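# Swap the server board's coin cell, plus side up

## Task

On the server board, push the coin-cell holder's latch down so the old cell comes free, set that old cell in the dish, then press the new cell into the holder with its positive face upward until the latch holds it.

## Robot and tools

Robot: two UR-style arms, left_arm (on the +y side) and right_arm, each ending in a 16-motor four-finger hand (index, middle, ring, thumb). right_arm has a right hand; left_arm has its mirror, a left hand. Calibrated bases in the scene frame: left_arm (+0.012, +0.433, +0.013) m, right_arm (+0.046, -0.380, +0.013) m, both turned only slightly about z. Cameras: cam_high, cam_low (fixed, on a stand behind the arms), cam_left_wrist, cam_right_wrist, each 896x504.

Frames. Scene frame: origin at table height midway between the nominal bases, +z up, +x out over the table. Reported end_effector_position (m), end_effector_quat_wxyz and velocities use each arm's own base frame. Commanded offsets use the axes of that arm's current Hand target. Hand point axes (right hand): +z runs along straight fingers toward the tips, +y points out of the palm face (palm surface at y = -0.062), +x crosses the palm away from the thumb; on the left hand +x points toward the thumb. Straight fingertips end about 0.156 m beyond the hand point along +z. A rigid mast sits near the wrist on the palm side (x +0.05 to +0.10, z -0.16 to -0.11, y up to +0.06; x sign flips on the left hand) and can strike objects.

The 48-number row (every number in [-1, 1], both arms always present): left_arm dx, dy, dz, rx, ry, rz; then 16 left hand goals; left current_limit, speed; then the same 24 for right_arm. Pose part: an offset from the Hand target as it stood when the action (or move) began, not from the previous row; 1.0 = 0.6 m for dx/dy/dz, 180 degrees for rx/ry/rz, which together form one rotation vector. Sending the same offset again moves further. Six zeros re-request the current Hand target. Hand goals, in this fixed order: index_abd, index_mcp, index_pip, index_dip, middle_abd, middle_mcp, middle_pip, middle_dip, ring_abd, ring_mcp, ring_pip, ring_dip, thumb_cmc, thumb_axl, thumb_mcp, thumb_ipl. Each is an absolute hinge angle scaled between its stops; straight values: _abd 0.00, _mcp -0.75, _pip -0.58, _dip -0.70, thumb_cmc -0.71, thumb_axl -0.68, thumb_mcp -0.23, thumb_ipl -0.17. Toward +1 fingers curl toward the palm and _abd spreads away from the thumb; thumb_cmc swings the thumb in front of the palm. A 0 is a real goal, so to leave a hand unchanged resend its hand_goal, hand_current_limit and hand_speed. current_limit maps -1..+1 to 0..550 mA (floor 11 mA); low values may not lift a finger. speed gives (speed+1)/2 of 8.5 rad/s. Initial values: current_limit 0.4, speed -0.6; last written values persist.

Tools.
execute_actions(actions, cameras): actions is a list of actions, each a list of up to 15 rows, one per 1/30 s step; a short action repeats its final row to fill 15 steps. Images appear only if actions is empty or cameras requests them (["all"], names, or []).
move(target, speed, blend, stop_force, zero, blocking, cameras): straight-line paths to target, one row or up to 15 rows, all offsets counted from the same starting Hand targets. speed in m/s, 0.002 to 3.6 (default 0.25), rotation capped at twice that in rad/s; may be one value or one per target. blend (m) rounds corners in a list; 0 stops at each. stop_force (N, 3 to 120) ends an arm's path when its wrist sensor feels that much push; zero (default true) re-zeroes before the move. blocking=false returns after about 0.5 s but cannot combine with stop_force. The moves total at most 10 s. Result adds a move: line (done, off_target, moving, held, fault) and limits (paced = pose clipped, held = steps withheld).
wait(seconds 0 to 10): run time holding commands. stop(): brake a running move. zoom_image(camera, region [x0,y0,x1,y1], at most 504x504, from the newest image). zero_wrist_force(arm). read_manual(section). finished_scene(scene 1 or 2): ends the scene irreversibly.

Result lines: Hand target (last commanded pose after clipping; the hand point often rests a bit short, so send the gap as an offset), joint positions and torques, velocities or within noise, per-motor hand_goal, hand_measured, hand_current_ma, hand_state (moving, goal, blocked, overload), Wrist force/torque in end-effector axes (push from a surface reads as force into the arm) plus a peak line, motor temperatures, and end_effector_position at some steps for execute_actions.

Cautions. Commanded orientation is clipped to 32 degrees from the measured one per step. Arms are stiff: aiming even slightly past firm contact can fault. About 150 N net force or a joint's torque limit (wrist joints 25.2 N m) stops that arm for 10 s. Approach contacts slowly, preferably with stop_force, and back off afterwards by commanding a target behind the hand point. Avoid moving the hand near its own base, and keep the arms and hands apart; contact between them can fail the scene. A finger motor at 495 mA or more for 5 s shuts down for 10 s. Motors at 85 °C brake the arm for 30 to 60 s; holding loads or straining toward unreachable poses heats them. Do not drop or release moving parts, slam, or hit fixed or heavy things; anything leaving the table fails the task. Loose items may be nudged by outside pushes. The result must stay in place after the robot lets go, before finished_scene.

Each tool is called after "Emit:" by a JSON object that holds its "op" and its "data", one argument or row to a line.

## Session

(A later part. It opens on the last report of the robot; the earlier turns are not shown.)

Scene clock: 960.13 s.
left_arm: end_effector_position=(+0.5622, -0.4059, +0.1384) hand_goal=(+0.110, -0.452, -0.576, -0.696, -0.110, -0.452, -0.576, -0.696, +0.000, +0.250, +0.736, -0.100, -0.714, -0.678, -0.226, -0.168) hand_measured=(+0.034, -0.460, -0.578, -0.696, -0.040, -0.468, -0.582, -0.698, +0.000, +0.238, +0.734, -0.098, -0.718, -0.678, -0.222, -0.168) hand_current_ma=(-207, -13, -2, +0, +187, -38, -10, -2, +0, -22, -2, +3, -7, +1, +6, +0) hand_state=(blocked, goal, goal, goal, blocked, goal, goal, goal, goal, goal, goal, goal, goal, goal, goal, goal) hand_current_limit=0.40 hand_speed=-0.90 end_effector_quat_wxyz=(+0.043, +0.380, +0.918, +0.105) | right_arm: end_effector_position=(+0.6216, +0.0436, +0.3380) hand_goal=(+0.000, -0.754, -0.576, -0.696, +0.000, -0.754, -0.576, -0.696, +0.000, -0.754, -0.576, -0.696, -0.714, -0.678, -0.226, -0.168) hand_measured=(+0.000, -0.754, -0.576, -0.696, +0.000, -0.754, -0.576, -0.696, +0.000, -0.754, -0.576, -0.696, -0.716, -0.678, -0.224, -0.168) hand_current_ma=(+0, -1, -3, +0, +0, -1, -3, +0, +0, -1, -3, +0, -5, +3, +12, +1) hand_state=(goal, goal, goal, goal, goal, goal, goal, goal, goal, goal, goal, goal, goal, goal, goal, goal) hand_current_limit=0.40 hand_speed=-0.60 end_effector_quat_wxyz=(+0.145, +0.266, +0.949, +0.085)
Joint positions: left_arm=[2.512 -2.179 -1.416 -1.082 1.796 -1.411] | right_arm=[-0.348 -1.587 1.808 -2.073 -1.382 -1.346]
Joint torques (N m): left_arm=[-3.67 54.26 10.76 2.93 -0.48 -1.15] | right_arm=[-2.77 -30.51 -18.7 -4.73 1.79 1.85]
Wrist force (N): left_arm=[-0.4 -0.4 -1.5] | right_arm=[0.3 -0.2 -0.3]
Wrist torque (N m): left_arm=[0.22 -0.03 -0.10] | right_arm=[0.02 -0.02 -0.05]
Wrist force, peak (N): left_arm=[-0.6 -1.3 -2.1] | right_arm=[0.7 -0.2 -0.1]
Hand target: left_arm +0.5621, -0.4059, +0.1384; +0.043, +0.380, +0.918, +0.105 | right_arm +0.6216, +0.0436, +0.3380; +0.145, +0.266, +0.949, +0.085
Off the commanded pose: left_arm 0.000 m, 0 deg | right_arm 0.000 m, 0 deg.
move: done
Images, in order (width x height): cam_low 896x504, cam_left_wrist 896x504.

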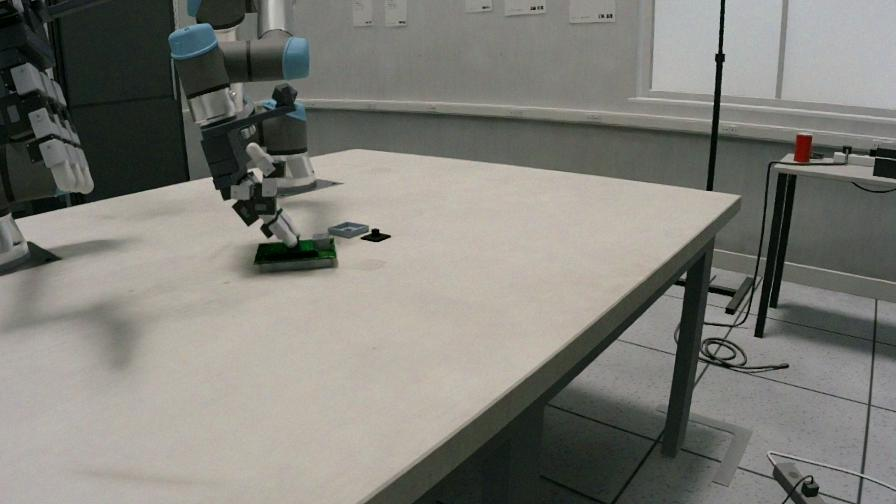

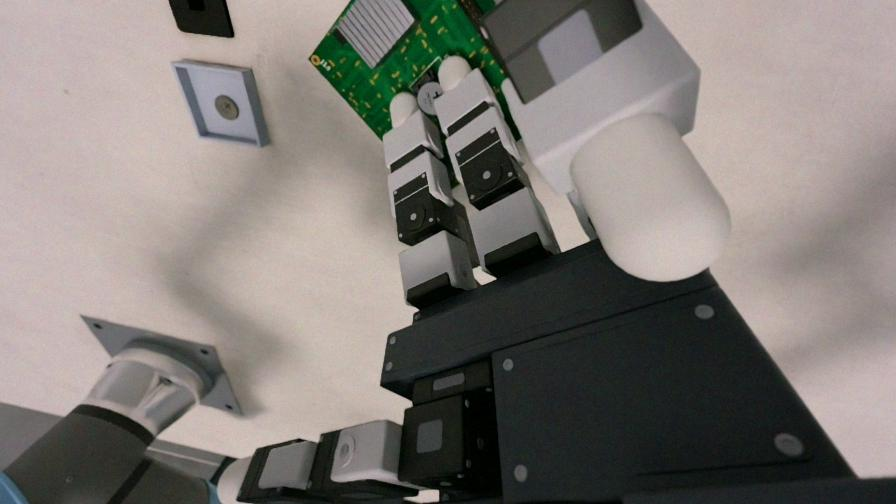

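Emit:
{"op": "move", "data": {
  "target": [0,0,0,0,0,0,-0.03,-0.452,-0.576,-0.696,0.03,-0.452,-0.576,-0.696,0,0.25,0.737,-0.1,-0.714,-0.678,-0.226,-0.168,0.4,-0.93,0,0,0,0,0,0,0,-0.754,-0.576,-0.696,0,-0.754,-0.576,-0.696,0,-0.754,-0.576,-0.696,-0.714,-0.678,-0.226,-0.168,0.4,-0.6],
  "speed": 0.01,
  "cameras": ["cam_left_wrist","cam_low"]
}}

Emit:
{"op": "zoom_image", "data": {
  "camera": "cam_left_wrist",
  "region": [380, 30, 480, 130]
}}

Emit:
{"op": "zoom_image", "data": {
  "camera": "cam_low",
  "region": [265, 220, 325, 262]
}}

Scene clock: 1048.73 s.
left_arm: end_effector_position=(+0.5621, -0.4059, +0.1384) hand_goal=(-0.030, -0.452, -0.576, -0.696, +0.030, -0.452, -0.576, -0.696, +0.000, +0.250, +0.736, -0.100, -0.714, -0.678, -0.226, -0.168) hand_measured=(-0.026, -0.460, -0.578, -0.696, +0.028, -0.464, -0.580, -0.698, +0.000, +0.238, +0.734, -0.098, -0.718, -0.678, -0.222, -0.168) hand_current_ma=(+4, -13, -2, +0, -3, -26, -7, -2, +0, -22, -2, +3, -7, +1, +6, +0) hand_state=(goal, goal, goal, goal, goal, goal, goal, goal, goal, goal, goal, goal, goal, goal, goal, goal) hand_current_limit=0.40 hand_speed=-0.93 end_effector_quat_wxyz=(+0.043, +0.380, +0.918, +0.105) | right_arm: end_effector_position=(+0.6216, +0.0436, +0.3380) hand_goal=(+0.000, -0.754, -0.576, -0.696, +0.000, -0.754, -0.576, -0.696, +0.000, -0.754, -0.576, -0.696, -0.714, -0.678, -0.226, -0.168) hand_measured=(+0.000, -0.754, -0.576, -0.696, +0.000, -0.754, -0.576, -0.696, +0.000, -0.754, -0.576, -0.696, -0.716, -0.678, -0.224, -0.168) hand_current_ma=(+0, -1, -3, +0, +0, -1, -3, +0, +0, -1, -3, +0, -5, +3, +12, +1) hand_state=(goal, goal, goal, goal, goal, goal, goal, goal, goal, goal, goal, goal, goal, goal, goal, goal) hand_current_limit=0.40 hand_speed=-0.60 end_effector_quat_wxyz=(+0.145, +0.266, +0.949, +0.085)
Joint positions: left_arm=[2.512 -2.179 -1.416 -1.082 1.796 -1.412] | right_arm=[-0.348 -1.587 1.808 -2.073 -1.382 -1.346]
Joint torques (N m): left_arm=[-11.18 50.94 12.33 2.03 -0.27 -2.36] | right_arm=[-2.87 -30.49 -18.79 -4.64 1.82 1.93]
Wrist force (N): left_arm=[-0.1 0.1 -0.6] | right_arm=[0.1 0.2 -0.2]
Wrist torque (N m): left_arm=[0.08 0.00 -0.07] | right_arm=[0.06 0.00 -0.06]
Wrist force, peak (N): left_arm=[-0.4 -1.0 -1.5] | right_arm=[0.7 0.2 -0.2]
Hand target: left_arm +0.5621, -0.4059, +0.1384; +0.043, +0.380, +0.918, +0.105 | right_arm +0.6216, +0.0436, +0.3380; +0.145, +0.266, +0.949, +0.085
Off the commanded pose: left_arm 0.000 m, 0 deg | right_arm 0.000 m, 0 deg.
move: done
Images, in order (width x height): cam_low 896x504, cam_left_wrist 896x504.

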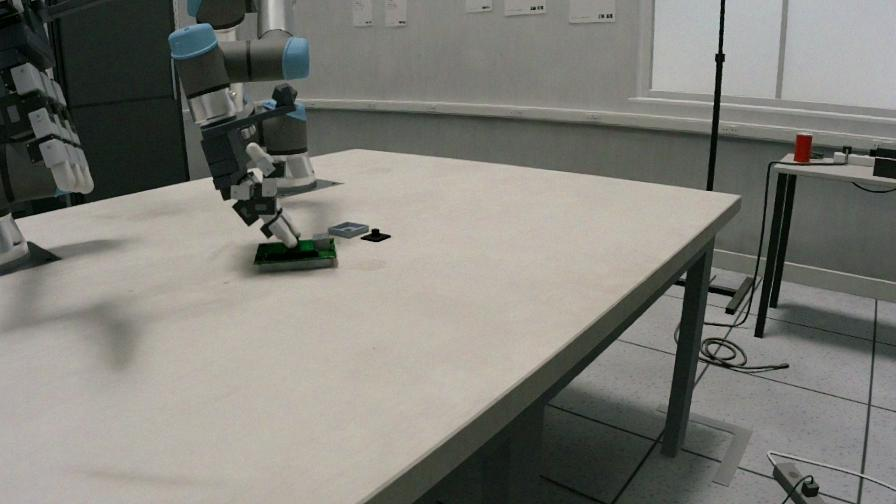

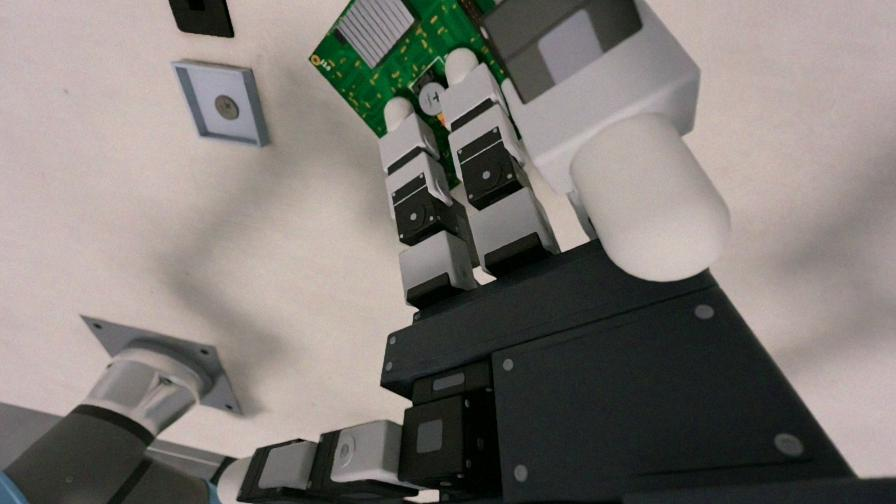

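Scaled by 5.040 from the camera's 896x504 image, which has a finer 1280x720 frame.

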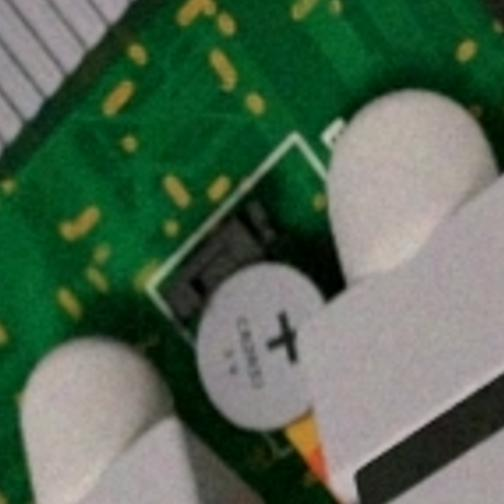

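Scaled by 8.400 from the camera's 896x504 image, which has a finer 1280x720 frame.

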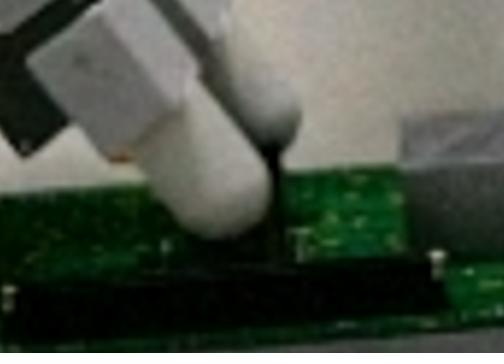

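Emit:
{"op": "move", "data": {
  "target": [0.0005,-0.0041,-0.0041,0,0,0,-0.03,-0.452,-0.576,-0.696,0.03,-0.452,-0.576,-0.696,0,0.25,0.737,-0.1,-0.714,-0.678,-0.226,-0.168,0.4,-0.93,0,0,0,0,0,0,0,-0.754,-0.576,-0.696,0,-0.754,-0.576,-0.696,0,-0.754,-0.576,-0.696,-0.714,-0.678,-0.226,-0.168,0.4,-0.6],
  "speed": 0.02,
  "cameras": []
}}

Emit:
{"op": "move", "data": {
  "target": [0,0,0,0,0,0,0.12,-0.452,-0.576,-0.696,-0.12,-0.452,-0.576,-0.696,0,0.25,0.737,-0.1,-0.714,-0.678,-0.226,-0.168,0.4,-0.93,0,0,0,0,0,0,0,-0.754,-0.576,-0.696,0,-0.754,-0.576,-0.696,0,-0.754,-0.576,-0.696,-0.714,-0.678,-0.226,-0.168,0.4,-0.6],
  "speed": 0.01,
  "cameras": ["cam_left_wrist","cam_low"]
}}

Emit:
{"op": "zoom_image", "data": {
  "camera": "cam_left_wrist",
  "region": [380, 30, 480, 130]
}}

Scene clock: 1068.13 s.
left_arm: end_effector_position=(+0.5598, -0.4078, +0.1403) hand_goal=(-0.030, -0.452, -0.576, -0.696, +0.030, -0.452, -0.576, -0.696, +0.000, +0.250, +0.736, -0.100, -0.714, -0.678, -0.226, -0.168) hand_measured=(-0.026, -0.460, -0.578, -0.696, +0.028, -0.464, -0.580, -0.698, +0.000, +0.238, +0.734, -0.098, -0.718, -0.678, -0.222, -0.168) hand_current_ma=(+4, -13, -2, +0, -3, -26, -7, -2, +0, -22, -2, +3, -7, +1, +6, +0) hand_state=(goal, goal, goal, goal, goal, goal, goal, goal, goal, goal, goal, goal, goal, goal, goal, goal) hand_current_limit=0.40 hand_speed=-0.93 end_effector_quat_wxyz=(+0.043, +0.380, +0.918, +0.105) | right_arm: end_effector_position=(+0.6216, +0.0436, +0.3380) hand_goal=(+0.000, -0.754, -0.576, -0.696, +0.000, -0.754, -0.576, -0.696, +0.000, -0.754, -0.576, -0.696, -0.714, -0.678, -0.226, -0.168) hand_measured=(+0.000, -0.754, -0.576, -0.696, +0.000, -0.754, -0.576, -0.696, +0.000, -0.754, -0.576, -0.696, -0.716, -0.678, -0.224, -0.168) hand_current_ma=(+0, -1, -3, +0, +0, -1, -3, +0, +0, -1, -3, +0, -5, +3, +12, +1) hand_state=(goal, goal, goal, goal, goal, goal, goal, goal, goal, goal, goal, goal, goal, goal, goal, goal) hand_current_limit=0.40 hand_speed=-0.60 end_effector_quat_wxyz=(+0.145, +0.266, +0.949, +0.085)
Joint positions: left_arm=[2.507 -2.177 -1.414 -1.087 1.796 -1.416] | right_arm=[-0.348 -1.587 1.808 -2.073 -1.382 -1.346]
Joint torques (N m): left_arm=[-5.79 50.61 33.93 2.44 1.78 -1.42] | right_arm=[-3.29 -31.54 -19.57 -4.79 1.84 1.86]
Wrist force (N): left_arm=[-0.4 0.0 -0.5] | right_arm=[0.4 -0.1 -0.2]
Wrist torque (N m): left_arm=[0.06 0.04 0.11] | right_arm=[0.02 -0.03 -0.04]
Wrist force, peak (N): left_arm=[-0.3 0.4 -0.9] | right_arm=[0.7 -0.1 -0.3]
Hand target: left_arm +0.5599, -0.4078, +0.1402; +0.043, +0.380, +0.918, +0.105 | right_arm +0.6216, +0.0436, +0.3380; +0.145, +0.266, +0.949, +0.085
Off the commanded pose: left_arm 0.000 m, 0 deg | right_arm 0.000 m, 0 deg.
move: done
No camera images: "cameras" was empty.

Scene clock: 1068.93 s.
left_arm: end_effector_position=(+0.5598, -0.4078, +0.1402) hand_goal=(+0.120, -0.452, -0.576, -0.696, -0.120, -0.452, -0.576, -0.696, +0.000, +0.250, +0.736, -0.100, -0.714, -0.678, -0.226, -0.168) hand_measured=(+0.028, -0.460, -0.578, -0.696, -0.044, -0.456, -0.578, -0.698, +0.000, +0.238, +0.734, -0.098, -0.718, -0.678, -0.222, -0.168) hand_current_ma=(-262, -13, -2, +0, +204, -5, -1, -2, +0, -22, -2, +3, -7, +1, +6, +0) hand_state=(blocked, goal, goal, goal, blocked, goal, goal, goal, goal, goal, goal, goal, goal, goal, goal, goal) hand_current_limit=0.40 hand_speed=-0.93 end_effector_quat_wxyz=(+0.043, +0.380, +0.918, +0.105) | right_arm: end_effector_position=(+0.6216, +0.0436, +0.3380) hand_goal=(+0.000, -0.754, -0.576, -0.696, +0.000, -0.754, -0.576, -0.696, +0.000, -0.754, -0.576, -0.696, -0.714, -0.678, -0.226, -0.168) hand_measured=(+0.000, -0.754, -0.576, -0.696, +0.000, -0.754, -0.576, -0.696, +0.000, -0.754, -0.576, -0.696, -0.716, -0.678, -0.224, -0.168) hand_current_ma=(+0, -1, -3, +0, +0, -1, -3, +0, +0, -1, -3, +0, -5, +3, +12, +1) hand_state=(goal, goal, goal, goal, goal, goal, goal, goal, goal, goal, goal, goal, goal, goal, goal, goal) hand_current_limit=0.40 hand_speed=-0.60 end_effector_quat_wxyz=(+0.145, +0.266, +0.949, +0.085)
Joint positions: left_arm=[2.507 -2.177 -1.414 -1.087 1.796 -1.416] | right_arm=[-0.348 -1.587 1.808 -2.073 -1.382 -1.346]
Joint torques (N m): left_arm=[9.23 44.34 27.88 3.65 1.85 2.46] | right_arm=[-3.95 -29.92 -19.17 -4.53 1.98 1.87]
Wrist force (N): left_arm=[-0.1 0.1 -0.6] | right_arm=[0.3 0.3 -0.3]
Wrist torque (N m): left_arm=[0.09 0.02 0.13] | right_arm=[0.08 -0.01 -0.04]
Wrist force, peak (N): left_arm=[-0.2 0.4 -0.7] | right_arm=[0.6 -0.4 -0.2]
Hand target: left_arm +0.5599, -0.4078, +0.1402; +0.043, +0.380, +0.918, +0.105 | right_arm +0.6216, +0.0436, +0.3380; +0.145, +0.266, +0.949, +0.085
Off the commanded pose: left_arm 0.000 m, 0 deg | right_arm 0.000 m, 0 deg.
move: done
Images, in order (width x height): cam_low 896x504, cam_left_wrist 896x504.

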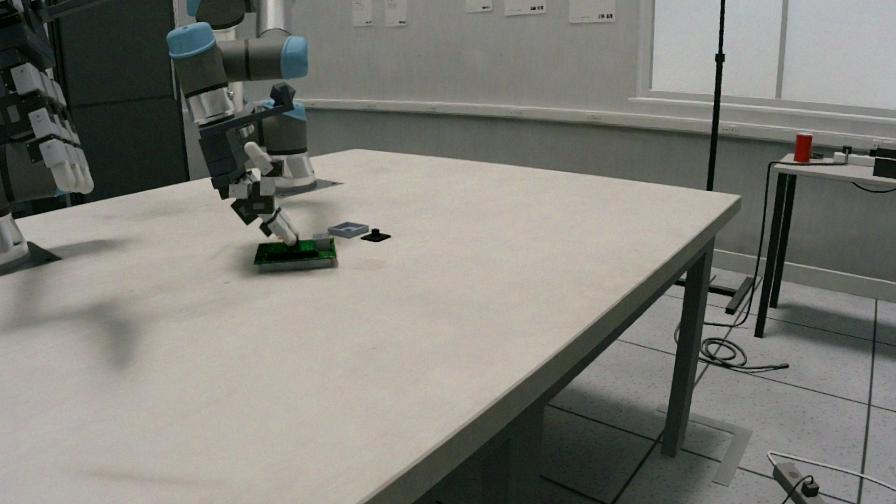

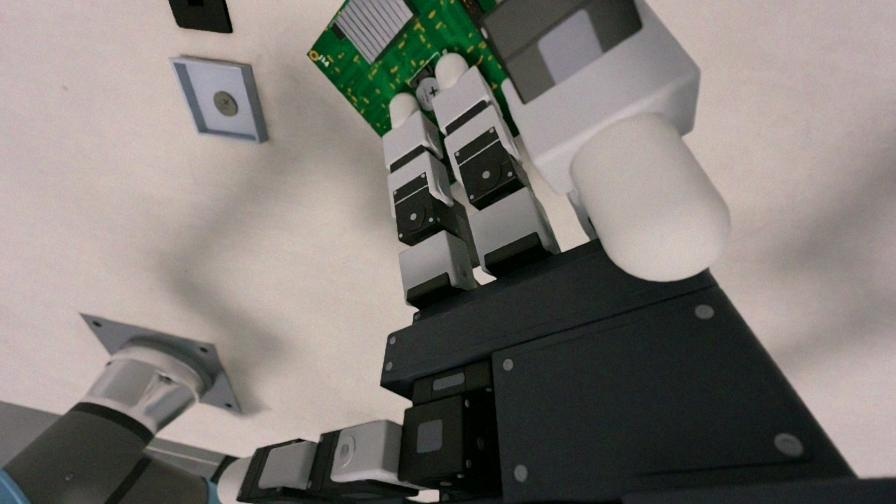

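Scaled by 5.040 from the camera's 896x504 image, which has a finer 1280x720 frame.

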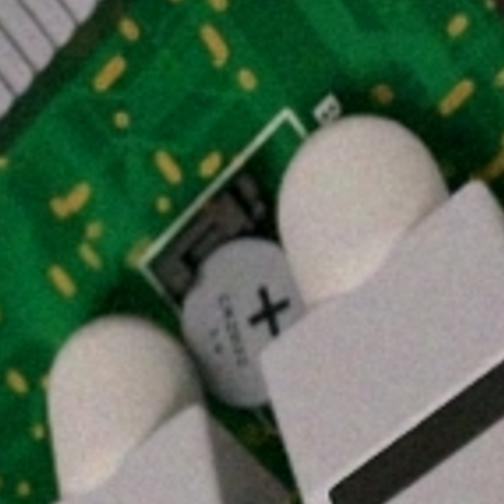

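Emit:
{"op": "move", "data": {
  "target": [0,0,0,0,0,0,-0.03,-0.452,-0.576,-0.696,0.03,-0.452,-0.576,-0.696,0,0.25,0.737,-0.1,-0.714,-0.678,-0.226,-0.168,0.4,-0.93,0,0,0,0,0,0,0,-0.754,-0.576,-0.696,0,-0.754,-0.576,-0.696,0,-0.754,-0.576,-0.696,-0.714,-0.678,-0.226,-0.168,0.4,-0.6],
  "speed": 0.01,
  "cameras": ["cam_left_wrist"]
}}

Emit:
{"op": "zoom_image", "data": {
  "camera": "cam_left_wrist",
  "region": [380, 30, 480, 130]
}}

Emit:
{"op": "move", "data": {
  "target": [0,-0.0061,-0.0061,0,0,0,-0.03,-0.452,-0.576,-0.696,0.03,-0.452,-0.576,-0.696,0,0.25,0.737,-0.1,-0.714,-0.678,-0.226,-0.168,0.4,-0.93,0,0,0,0,0,0,0,-0.754,-0.576,-0.696,0,-0.754,-0.576,-0.696,0,-0.754,-0.576,-0.696,-0.714,-0.678,-0.226,-0.168,0.4,-0.6],
  "speed": 0.02,
  "cameras": ["cam_left_wrist","cam_low"]
}}

Emit:
{"op": "zoom_image", "data": {
  "camera": "cam_left_wrist",
  "region": [380, 30, 480, 130]
}}

Emit:
{"op": "zoom_image", "data": {
  "camera": "cam_low",
  "region": [265, 220, 325, 262]
}}

Scene clock: 1091.73 s.
left_arm: end_effector_position=(+0.5599, -0.4078, +0.1402) hand_goal=(-0.030, -0.452, -0.576, -0.696, +0.030, -0.452, -0.576, -0.696, +0.000, +0.250, +0.736, -0.100, -0.714, -0.678, -0.226, -0.168) hand_measured=(-0.026, -0.460, -0.578, -0.696, +0.028, -0.456, -0.578, -0.698, +0.000, +0.238, +0.734, -0.098, -0.718, -0.678, -0.222, -0.168) hand_current_ma=(+4, -13, -2, +0, -3, -5, -1, -2, +0, -22, -2, +3, -7, +1, +6, +0) hand_state=(goal, goal, goal, goal, goal, goal, goal, goal, goal, goal, goal, goal, goal, goal, goal, goal) hand_current_limit=0.40 hand_speed=-0.93 end_effector_quat_wxyz=(+0.043, +0.380, +0.918, +0.105) | right_arm: end_effector_position=(+0.6216, +0.0436, +0.3380) hand_goal=(+0.000, -0.754, -0.576, -0.696, +0.000, -0.754, -0.576, -0.696, +0.000, -0.754, -0.576, -0.696, -0.714, -0.678, -0.226, -0.168) hand_measured=(+0.000, -0.754, -0.576, -0.696, +0.000, -0.754, -0.576, -0.696, +0.000, -0.754, -0.576, -0.696, -0.716, -0.678, -0.224, -0.168) hand_current_ma=(+0, -1, -3, +0, +0, -1, -3, +0, +0, -1, -3, +0, -5, +3, +12, +1) hand_state=(goal, goal, goal, goal, goal, goal, goal, goal, goal, goal, goal, goal, goal, goal, goal, goal) hand_current_limit=0.40 hand_speed=-0.60 end_effector_quat_wxyz=(+0.145, +0.266, +0.949, +0.085)
Joint positions: left_arm=[2.507 -2.177 -1.414 -1.087 1.796 -1.416] | right_arm=[-0.348 -1.587 1.808 -2.073 -1.382 -1.346]
Joint torques (N m): left_arm=[8.93 44.29 12.61 3.57 1.74 2.4] | right_arm=[-2.76 -30.44 -19.2 -4.57 2.07 1.79]
Wrist force (N): left_arm=[0.0 0.3 -0.6] | right_arm=[0.3 0.2 0.0]
Wrist torque (N m): left_arm=[0.09 -0.01 0.14] | right_arm=[0.04 -0.02 -0.04]
Wrist force, peak (N): left_arm=[-0.5 0.3 -0.9] | right_arm=[0.3 0.3 -0.5]
Hand target: left_arm +0.5599, -0.4078, +0.1402; +0.043, +0.380, +0.918, +0.105 | right_arm +0.6216, +0.0436, +0.3380; +0.145, +0.266, +0.949, +0.085
Off the commanded pose: left_arm 0.000 m, 0 deg | right_arm 0.000 m, 0 deg.
move: done
Images, in order (width x height): cam_left_wrist 896x504.

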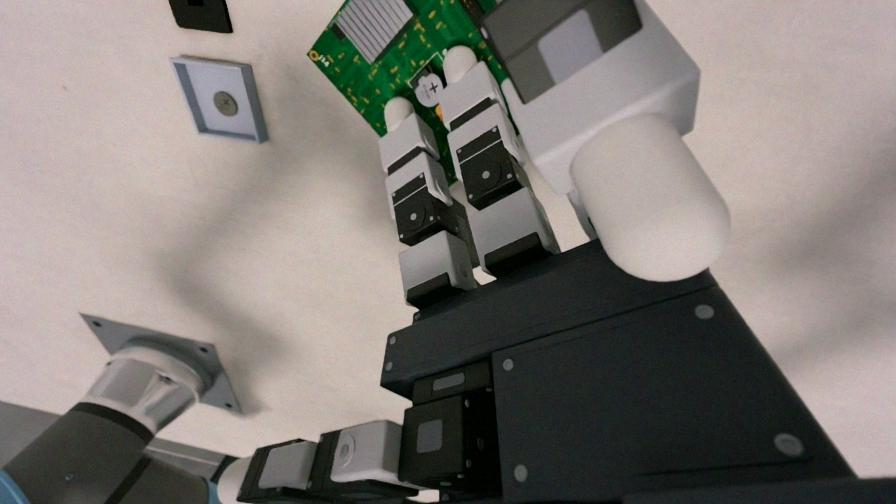

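Scaled by 5.040 from the camera's 896x504 image, which has a finer 1280x720 frame.

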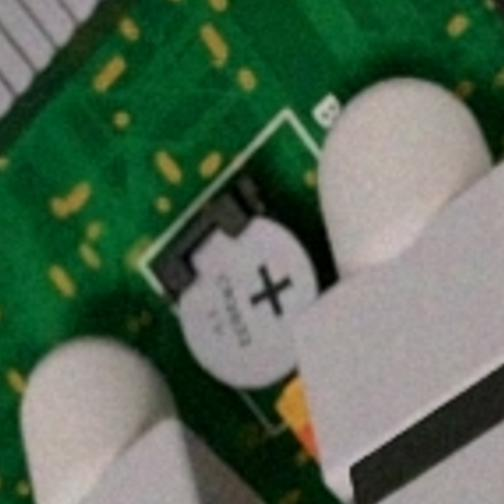

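Scene clock: 1092.43 s.
left_arm: end_effector_position=(+0.5567, -0.4110, +0.1430) hand_goal=(-0.030, -0.452, -0.576, -0.696, +0.030, -0.452, -0.576, -0.696, +0.000, +0.250, +0.736, -0.100, -0.714, -0.678, -0.226, -0.168) hand_measured=(-0.026, -0.460, -0.578, -0.696, +0.028, -0.456, -0.578, -0.698, +0.000, +0.238, +0.734, -0.098, -0.718, -0.678, -0.222, -0.168) hand_current_ma=(+4, -13, -2, +0, -3, -5, -1, -2, +0, -22, -2, +3, -7, +1, +6, +0) hand_state=(goal, goal, goal, goal, goal, goal, goal, goal, goal, goal, goal, goal, goal, goal, goal, goal) hand_current_limit=0.40 hand_speed=-0.93 end_effector_quat_wxyz=(+0.043, +0.380, +0.918, +0.105) | right_arm: end_effector_position=(+0.6216, +0.0436, +0.3380) hand_goal=(+0.000, -0.754, -0.576, -0.696, +0.000, -0.754, -0.576, -0.696, +0.000, -0.754, -0.576, -0.696, -0.714, -0.678, -0.226, -0.168) hand_measured=(+0.000, -0.754, -0.576, -0.696, +0.000, -0.754, -0.576, -0.696, +0.000, -0.754, -0.576, -0.696, -0.716, -0.678, -0.224, -0.168) hand_current_ma=(+0, -1, -3, +0, +0, -1, -3, +0, +0, -1, -3, +0, -5, +3, +12, +1) hand_state=(goal, goal, goal, goal, goal, goal, goal, goal, goal, goal, goal, goal, goal, goal, goal, goal) hand_current_limit=0.40 hand_speed=-0.60 end_effector_quat_wxyz=(+0.145, +0.266, +0.949, +0.085)
Joint positions: left_arm=[2.501 -2.174 -1.411 -1.095 1.796 -1.422] | right_arm=[-0.348 -1.587 1.808 -2.073 -1.382 -1.346]
Joint torques (N m): left_arm=[-3.17 50.27 30.56 2.96 1.77 -1.06] | right_arm=[-2.74 -30.18 -18.02 -4.75 2.04 1.72]
Wrist force (N): left_arm=[-0.2 0.3 -0.6] | right_arm=[0.3 0.0 -0.2]
Wrist torque (N m): left_arm=[0.10 0.02 0.12] | right_arm=[0.03 -0.02 -0.05]
Wrist force, peak (N): left_arm=[-0.1 0.3 -0.9] | right_arm=[0.4 0.1 -0.6]
Hand target: left_arm +0.5567, -0.4109, +0.1430; +0.043, +0.380, +0.918, +0.105 | right_arm +0.6216, +0.0436, +0.3380; +0.145, +0.266, +0.949, +0.085
Off the commanded pose: left_arm 0.000 m, 0 deg | right_arm 0.000 m, 0 deg.
move: done
Images, in order (width x height): cam_low 896x504, cam_left_wrist 896x504.

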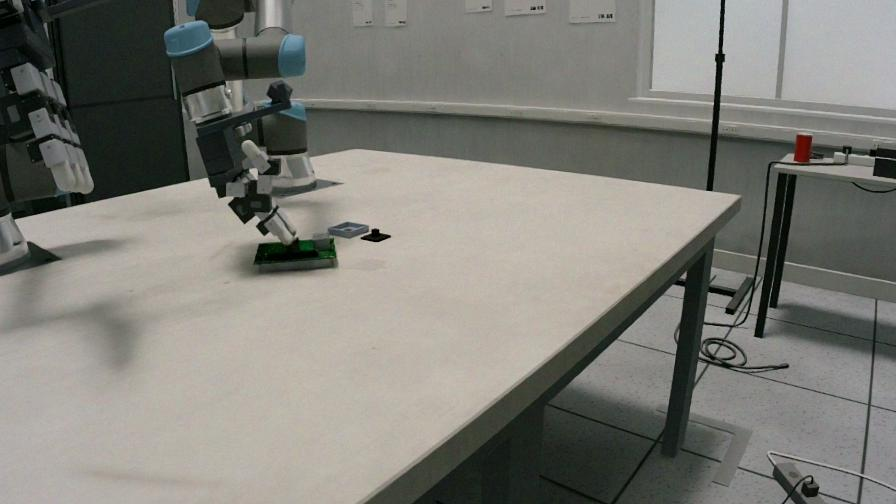

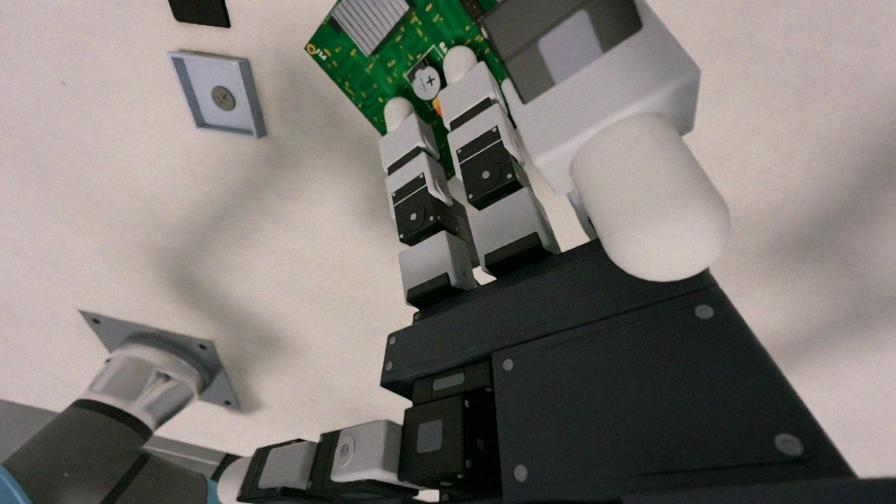

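Scaled by 5.040 from the camera's 896x504 image, which has a finer 1280x720 frame.

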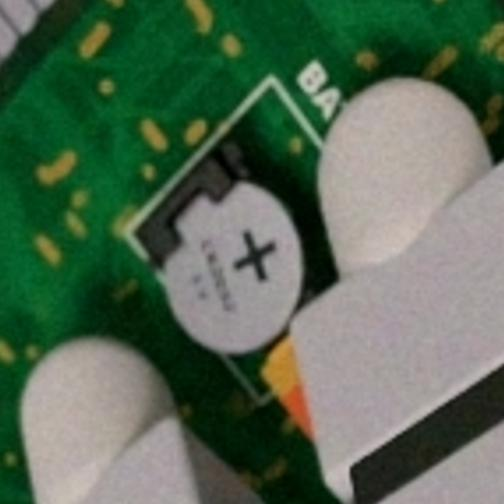

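Scaled by 8.400 from the camera's 896x504 image, which has a finer 1280x720 frame.

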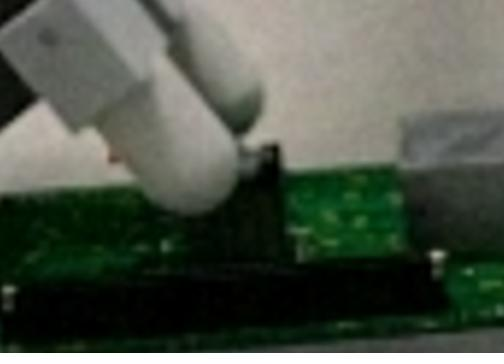

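Emit:
{"op": "move", "data": {
  "target": [0,0.0113,-0.0487,0,0,0,-0.03,-0.452,-0.576,-0.696,0.03,-0.452,-0.576,-0.696,0,0.25,0.737,-0.1,-0.714,-0.678,-0.226,-0.168,0.4,-0.6,0,0,0,0,0,0,0,-0.754,-0.576,-0.696,0,-0.754,-0.576,-0.696,0,-0.754,-0.576,-0.696,-0.714,-0.678,-0.226,-0.168,0.4,-0.6],
  "speed": 0.06,
  "cameras": ["cam_left_wrist","cam_low"]
}}

Emit:
{"op": "zoom_image", "data": {
  "camera": "cam_left_wrist",
  "region": [380, 10, 480, 110]
}}

Emit:
{"op": "zoom_image", "data": {
  "camera": "cam_low",
  "region": [265, 220, 325, 262]
}}

Emit:
{"op": "move", "data": {
  "target": [0.0382,0.1235,0.0303,0.0722,0,0,0,-0.754,-0.576,-0.696,0,-0.754,-0.576,-0.696,0,0.25,0.737,-0.1,-0.714,-0.678,-0.226,-0.168,0.4,-0.6,0,0,0,0,0,0,0,-0.754,-0.576,-0.696,0,-0.754,-0.576,-0.696,0,-0.754,-0.576,-0.696,-0.714,-0.678,-0.226,-0.168,0.4,-0.6],
  "speed": 0.2,
  "cameras": ["cam_left_wrist","cam_low"]
}}

Emit:
{"op": "zoom_image", "data": {
  "camera": "cam_left_wrist",
  "region": [400, 30, 540, 170]
}}

Emit:
{"op": "zoom_image", "data": {
  "camera": "cam_low",
  "region": [265, 220, 325, 262]
}}

Scene clock: 1122.90 s.
left_arm: end_effector_position=(+0.5568, -0.4110, +0.1731) hand_goal=(-0.030, -0.452, -0.576, -0.696, +0.030, -0.452, -0.576, -0.696, +0.000, +0.250, +0.736, -0.100, -0.714, -0.678, -0.226, -0.168) hand_measured=(-0.026, -0.460, -0.578, -0.696, +0.028, -0.456, -0.578, -0.698, +0.000, +0.238, +0.734, -0.098, -0.718, -0.678, -0.222, -0.168) hand_current_ma=(+4, -13, -2, +0, -3, -5, -1, -2, +0, -22, -2, +3, -7, +1, +6, +0) hand_state=(goal, goal, goal, goal, goal, goal, goal, goal, goal, goal, goal, goal, goal, goal, goal, goal) hand_current_limit=0.40 hand_speed=-0.60 end_effector_quat_wxyz=(+0.043, +0.380, +0.918, +0.105) | right_arm: end_effector_position=(+0.6216, +0.0436, +0.3380) hand_goal=(+0.000, -0.754, -0.576, -0.696, +0.000, -0.754, -0.576, -0.696, +0.000, -0.754, -0.576, -0.696, -0.714, -0.678, -0.226, -0.168) hand_measured=(+0.000, -0.754, -0.576, -0.696, +0.000, -0.754, -0.576, -0.696, +0.000, -0.754, -0.576, -0.696, -0.716, -0.678, -0.224, -0.168) hand_current_ma=(+0, -1, -3, +0, +0, -1, -3, +0, +0, -1, -3, +0, -5, +3, +12, +1) hand_state=(goal, goal, goal, goal, goal, goal, goal, goal, goal, goal, goal, goal, goal, goal, goal, goal) hand_current_limit=0.40 hand_speed=-0.60 end_effector_quat_wxyz=(+0.145, +0.266, +0.949, +0.085)
Joint positions: left_arm=[2.501 -2.146 -1.374 -1.159 1.796 -1.422] | right_arm=[-0.348 -1.587 1.808 -2.073 -1.382 -1.346]
Joint torques (N m): left_arm=[10.82 38.83 11.83 4.27 0.84 1.57] | right_arm=[-3.92 -31.11 -19.2 -4.72 2.16 1.81]
Wrist force (N): left_arm=[-0.1 0.2 -0.6] | right_arm=[0.4 0.0 -0.1]
Wrist torque (N m): left_arm=[0.09 0.01 0.13] | right_arm=[0.02 -0.03 -0.04]
Wrist force, peak (N): left_arm=[-0.1 0.4 -1.2] | right_arm=[0.4 0.2 -0.6]
Hand target: left_arm +0.5568, -0.4109, +0.1730; +0.043, +0.380, +0.918, +0.105 | right_arm +0.6216, +0.0436, +0.3380; +0.145, +0.266, +0.949, +0.085
Off the commanded pose: left_arm 0.000 m, 0 deg | right_arm 0.000 m, 0 deg.
move: done
Images, in order (width x height): cam_low 896x504, cam_left_wrist 896x504.

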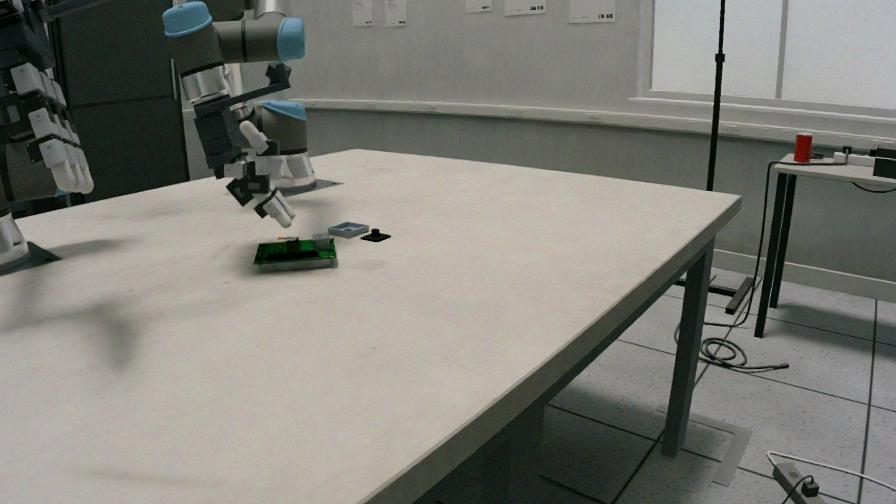

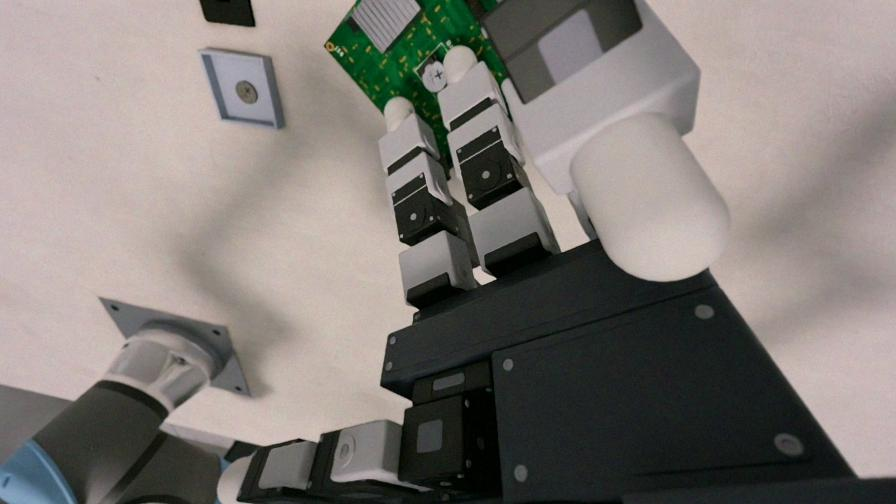

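Scaled by 5.040 from the camera's 896x504 image, which has a finer 1280x720 frame.

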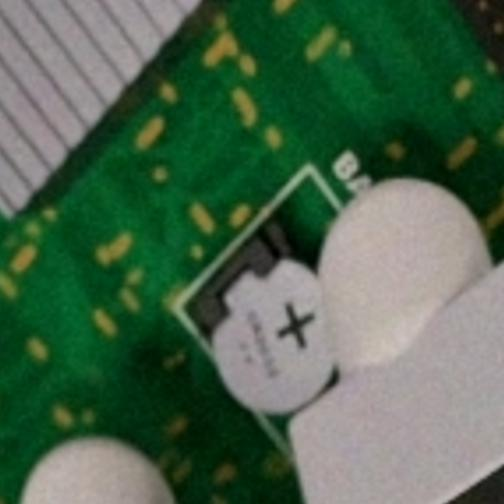

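Scaled by 8.400 from the camera's 896x504 image, which has a finer 1280x720 frame.

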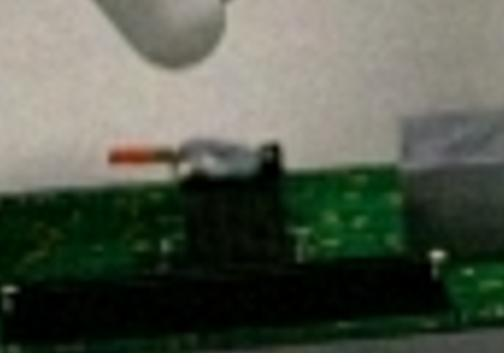

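Scene clock: 1123.93 s.
left_arm: end_effector_position=(+0.5945, -0.3408, +0.1721) hand_goal=(+0.000, -0.754, -0.576, -0.696, +0.000, -0.754, -0.576, -0.696, +0.000, +0.250, +0.736, -0.100, -0.714, -0.678, -0.226, -0.168) hand_measured=(-0.004, -0.752, -0.578, -0.696, +0.002, -0.752, -0.578, -0.698, +0.000, +0.238, +0.734, -0.098, -0.716, -0.678, -0.222, -0.168) hand_current_ma=(-4, +3, -2, +0, +3, +3, -1, -2, +0, -22, -2, +3, -2, +1, +6, +0) hand_state=(goal, goal, goal, goal, goal, goal, goal, goal, goal, goal, goal, goal, goal, goal, goal, goal) hand_current_limit=0.40 hand_speed=-0.60 end_effector_quat_wxyz=(+0.000, +0.383, +0.924, +0.001) end_effector_velocity=(+0.000, -0.001, +0.000) end_effector_angular_velocity=(-0.005, +0.001, +0.000) | right_arm: end_effector_position=(+0.6216, +0.0436, +0.3380) hand_goal=(+0.000, -0.754, -0.576, -0.696, +0.000, -0.754, -0.576, -0.696, +0.000, -0.754, -0.576, -0.696, -0.714, -0.678, -0.226, -0.168) hand_measured=(+0.000, -0.754, -0.576, -0.696, +0.000, -0.754, -0.576, -0.696, +0.000, -0.754, -0.576, -0.696, -0.716, -0.678, -0.224, -0.168) hand_current_ma=(+0, -1, -3, +0, +0, -1, -3, +0, +0, -1, -3, +0, -5, +3, +12, +1) hand_state=(goal, goal, goal, goal, goal, goal, goal, goal, goal, goal, goal, goal, goal, goal, goal, goal) hand_current_limit=0.40 hand_speed=-0.60 end_effector_quat_wxyz=(+0.145, +0.266, +0.949, +0.085)
Joint positions: left_arm=[2.687 -2.083 -1.4 -1.23 1.572 -1.24] | right_arm=[-0.348 -1.587 1.808 -2.073 -1.382 -1.346]
Joint velocities: left_arm=[0.001 0 0 0.001 -0.005 0.001] | right_arm=[within noise]
Joint torques (N m): left_arm=[9.01 37.24 25.25 2.53 -1.01 0.59] | right_arm=[-3.32 -30 -18.84 -4.55 2.1 1.83]
Wrist force (N): left_arm=[-0.3 1.0 -1.0] | right_arm=[0.4 -0.1 -0.1]
Wrist torque (N m): left_arm=[0.13 0.02 0.08] | right_arm=[0.02 -0.03 -0.04]
Wrist force, peak (N): left_arm=[-0.3 2.3 -1.4] | right_arm=[0.5 0.2 -0.2]
Hand target: left_arm +0.5945, -0.3407, +0.1720; +0.000, +0.383, +0.924, +0.001 | right_arm +0.6216, +0.0436, +0.3380; +0.145, +0.266, +0.949, +0.085
Off the commanded pose: left_arm 0.000 m, 0 deg | right_arm 0.000 m, 0 deg.
move: done
Images, in order (width x height): cam_low 896x504, cam_left_wrist 896x504.

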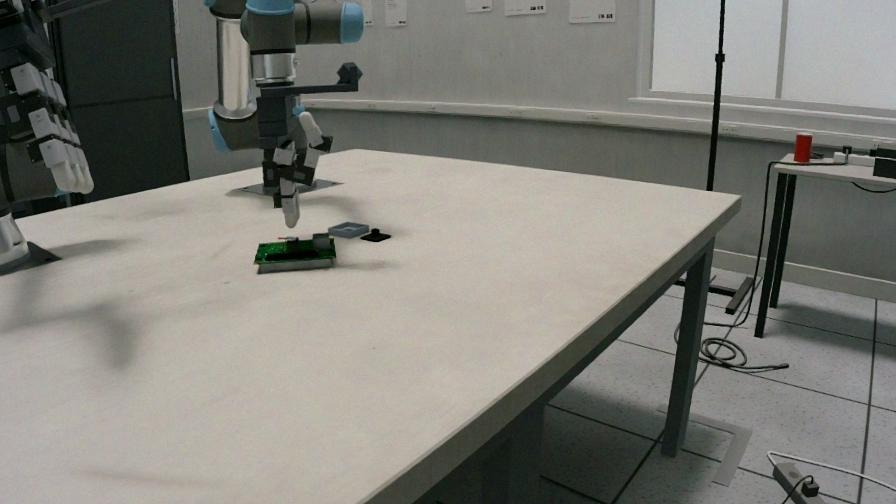

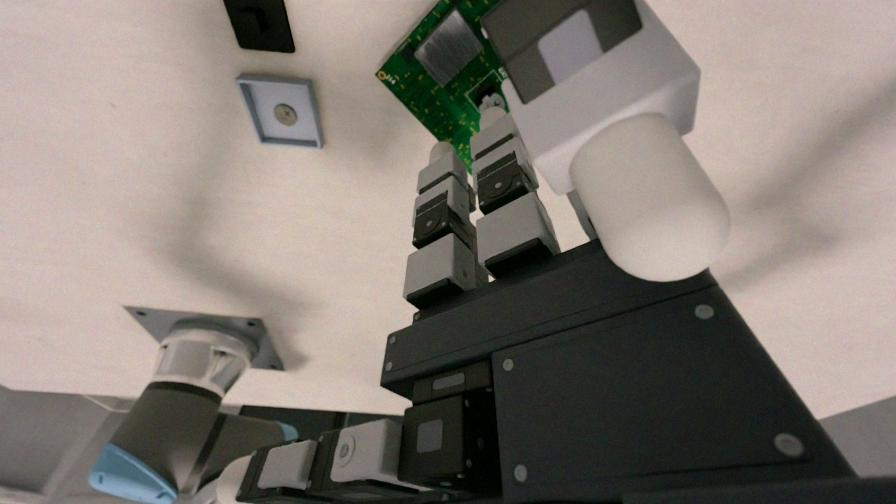

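Scaled by 3.600 from the camera's 896x504 image, which has a finer 1280x720 frame.

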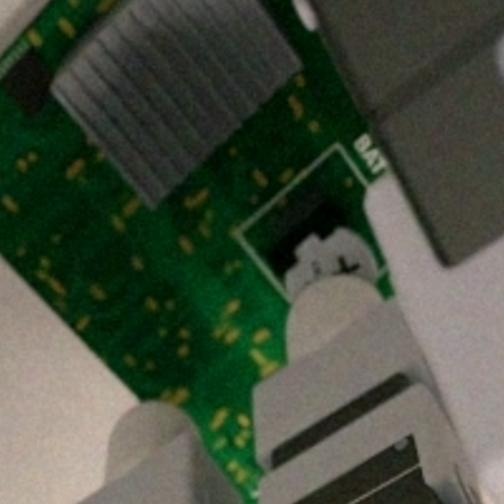

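Scaled by 8.400 from the camera's 896x504 image, which has a finer 1280x720 frame.

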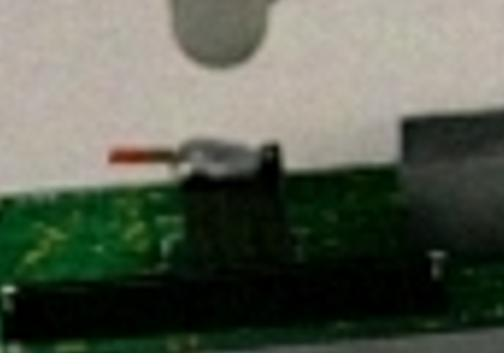

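Emit:
{"op": "move", "data": {
  "target": [0.0013,-0.0058,0.015,0,0,0,0,-0.754,-0.576,-0.696,0,-0.754,-0.576,-0.696,0,0.25,0.737,-0.1,-0.714,-0.678,-0.226,-0.168,0.4,-0.6,0,0,0,0,0,0,0,-0.754,-0.576,-0.696,0,-0.754,-0.576,-0.696,0,-0.754,-0.576,-0.696,-0.714,-0.678,-0.226,-0.168,0.4,-0.6],
  "speed": 0.05,
  "cameras": ["cam_left_wrist","cam_low"]
}}

Emit:
{"op": "zoom_image", "data": {
  "camera": "cam_left_wrist",
  "region": [440, 60, 540, 160]
}}

Emit:
{"op": "zoom_image", "data": {
  "camera": "cam_low",
  "region": [265, 220, 325, 262]
}}

Scene clock: 1147.47 s.
left_arm: end_effector_position=(+0.5914, -0.3427, +0.1628) hand_goal=(+0.000, -0.754, -0.576, -0.696, +0.000, -0.754, -0.576, -0.696, +0.000, +0.250, +0.736, -0.100, -0.714, -0.678, -0.226, -0.168) hand_measured=(-0.004, -0.752, -0.578, -0.696, +0.002, -0.752, -0.578, -0.698, +0.000, +0.238, +0.734, -0.098, -0.716, -0.678, -0.222, -0.168) hand_current_ma=(-4, +3, -2, +0, +3, +3, -1, -2, +0, -22, -2, +3, -2, +1, +6, +0) hand_state=(goal, goal, goal, goal, goal, goal, goal, goal, goal, goal, goal, goal, goal, goal, goal, goal) hand_current_limit=0.40 hand_speed=-0.60 end_effector_quat_wxyz=(+0.000, +0.383, +0.924, +0.001) | right_arm: end_effector_position=(+0.6216, +0.0436, +0.3380) hand_goal=(+0.000, -0.754, -0.576, -0.696, +0.000, -0.754, -0.576, -0.696, +0.000, -0.754, -0.576, -0.696, -0.714, -0.678, -0.226, -0.168) hand_measured=(+0.000, -0.754, -0.576, -0.696, +0.000, -0.754, -0.576, -0.696, +0.000, -0.754, -0.576, -0.696, -0.716, -0.678, -0.224, -0.168) hand_current_ma=(+0, -1, -3, +0, +0, -1, -3, +0, +0, -1, -3, +0, -5, +3, +12, +1) hand_state=(goal, goal, goal, goal, goal, goal, goal, goal, goal, goal, goal, goal, goal, goal, goal, goal) hand_current_limit=0.40 hand_speed=-0.60 end_effector_quat_wxyz=(+0.145, +0.266, +0.949, +0.085)
Joint positions: left_arm=[2.683 -2.088 -1.417 -1.208 1.572 -1.244] | right_arm=[-0.348 -1.587 1.808 -2.073 -1.382 -1.346]
Joint torques (N m): left_arm=[-5.46 45.7 34.28 1.33 -1.19 -1.3] | right_arm=[-3.65 -31.14 -18.72 -4.59 2.14 1.82]
Wrist force (N): left_arm=[-0.3 0.7 -0.7] | right_arm=[0.3 0.3 -0.1]
Wrist torque (N m): left_arm=[0.07 0.01 0.10] | right_arm=[0.06 -0.03 -0.04]
Wrist force, peak (N): left_arm=[-0.1 0.9 -1.4] | right_arm=[0.5 0.1 -0.6]
Hand target: left_arm +0.5915, -0.3426, +0.1630; +0.000, +0.383, +0.924, +0.001 | right_arm +0.6216, +0.0436, +0.3380; +0.145, +0.266, +0.949, +0.085
Off the commanded pose: left_arm 0.000 m, 0 deg | right_arm 0.000 m, 0 deg.
move: done
Images, in order (width x height): cam_low 896x504, cam_left_wrist 896x504.

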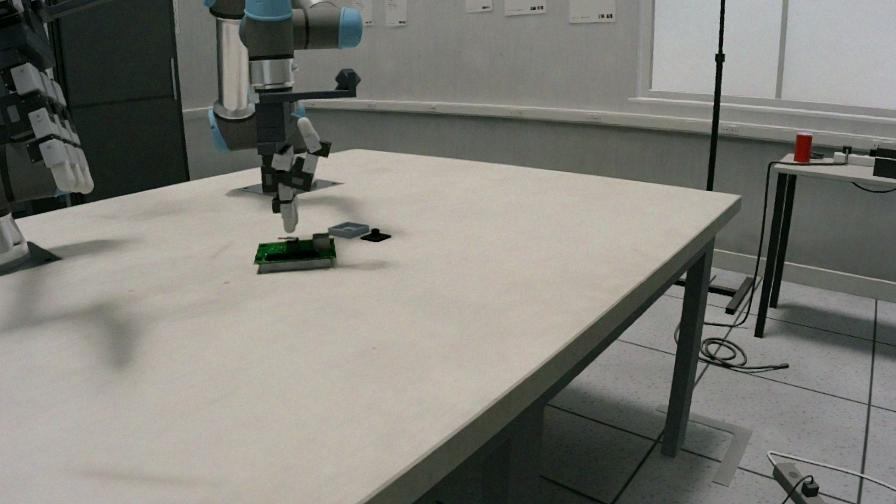

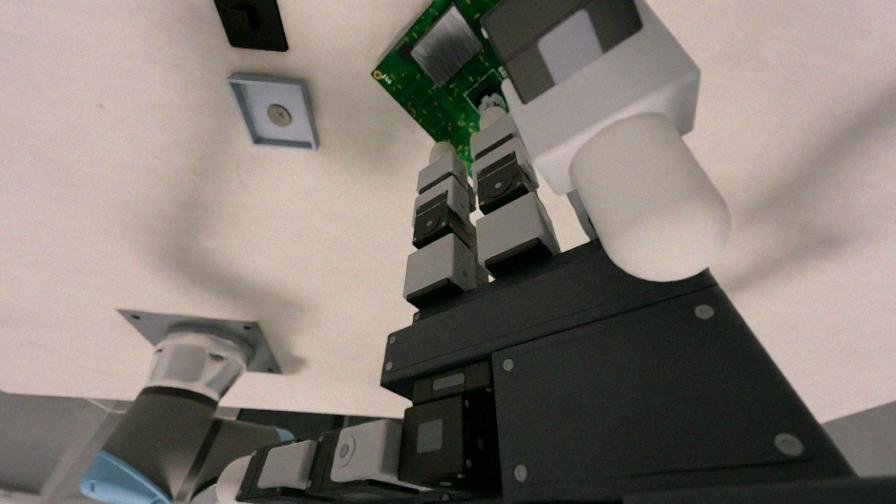

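Scaled by 5.040 from the camera's 896x504 image, which has a finer 1280x720 frame.

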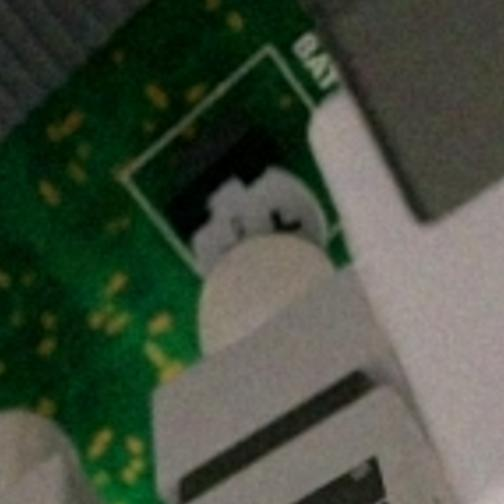

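Scaled by 8.400 from the camera's 896x504 image, which has a finer 1280x720 frame.

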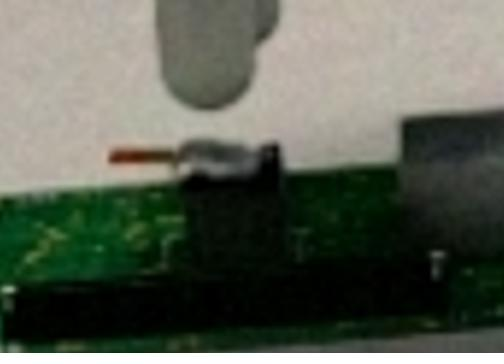

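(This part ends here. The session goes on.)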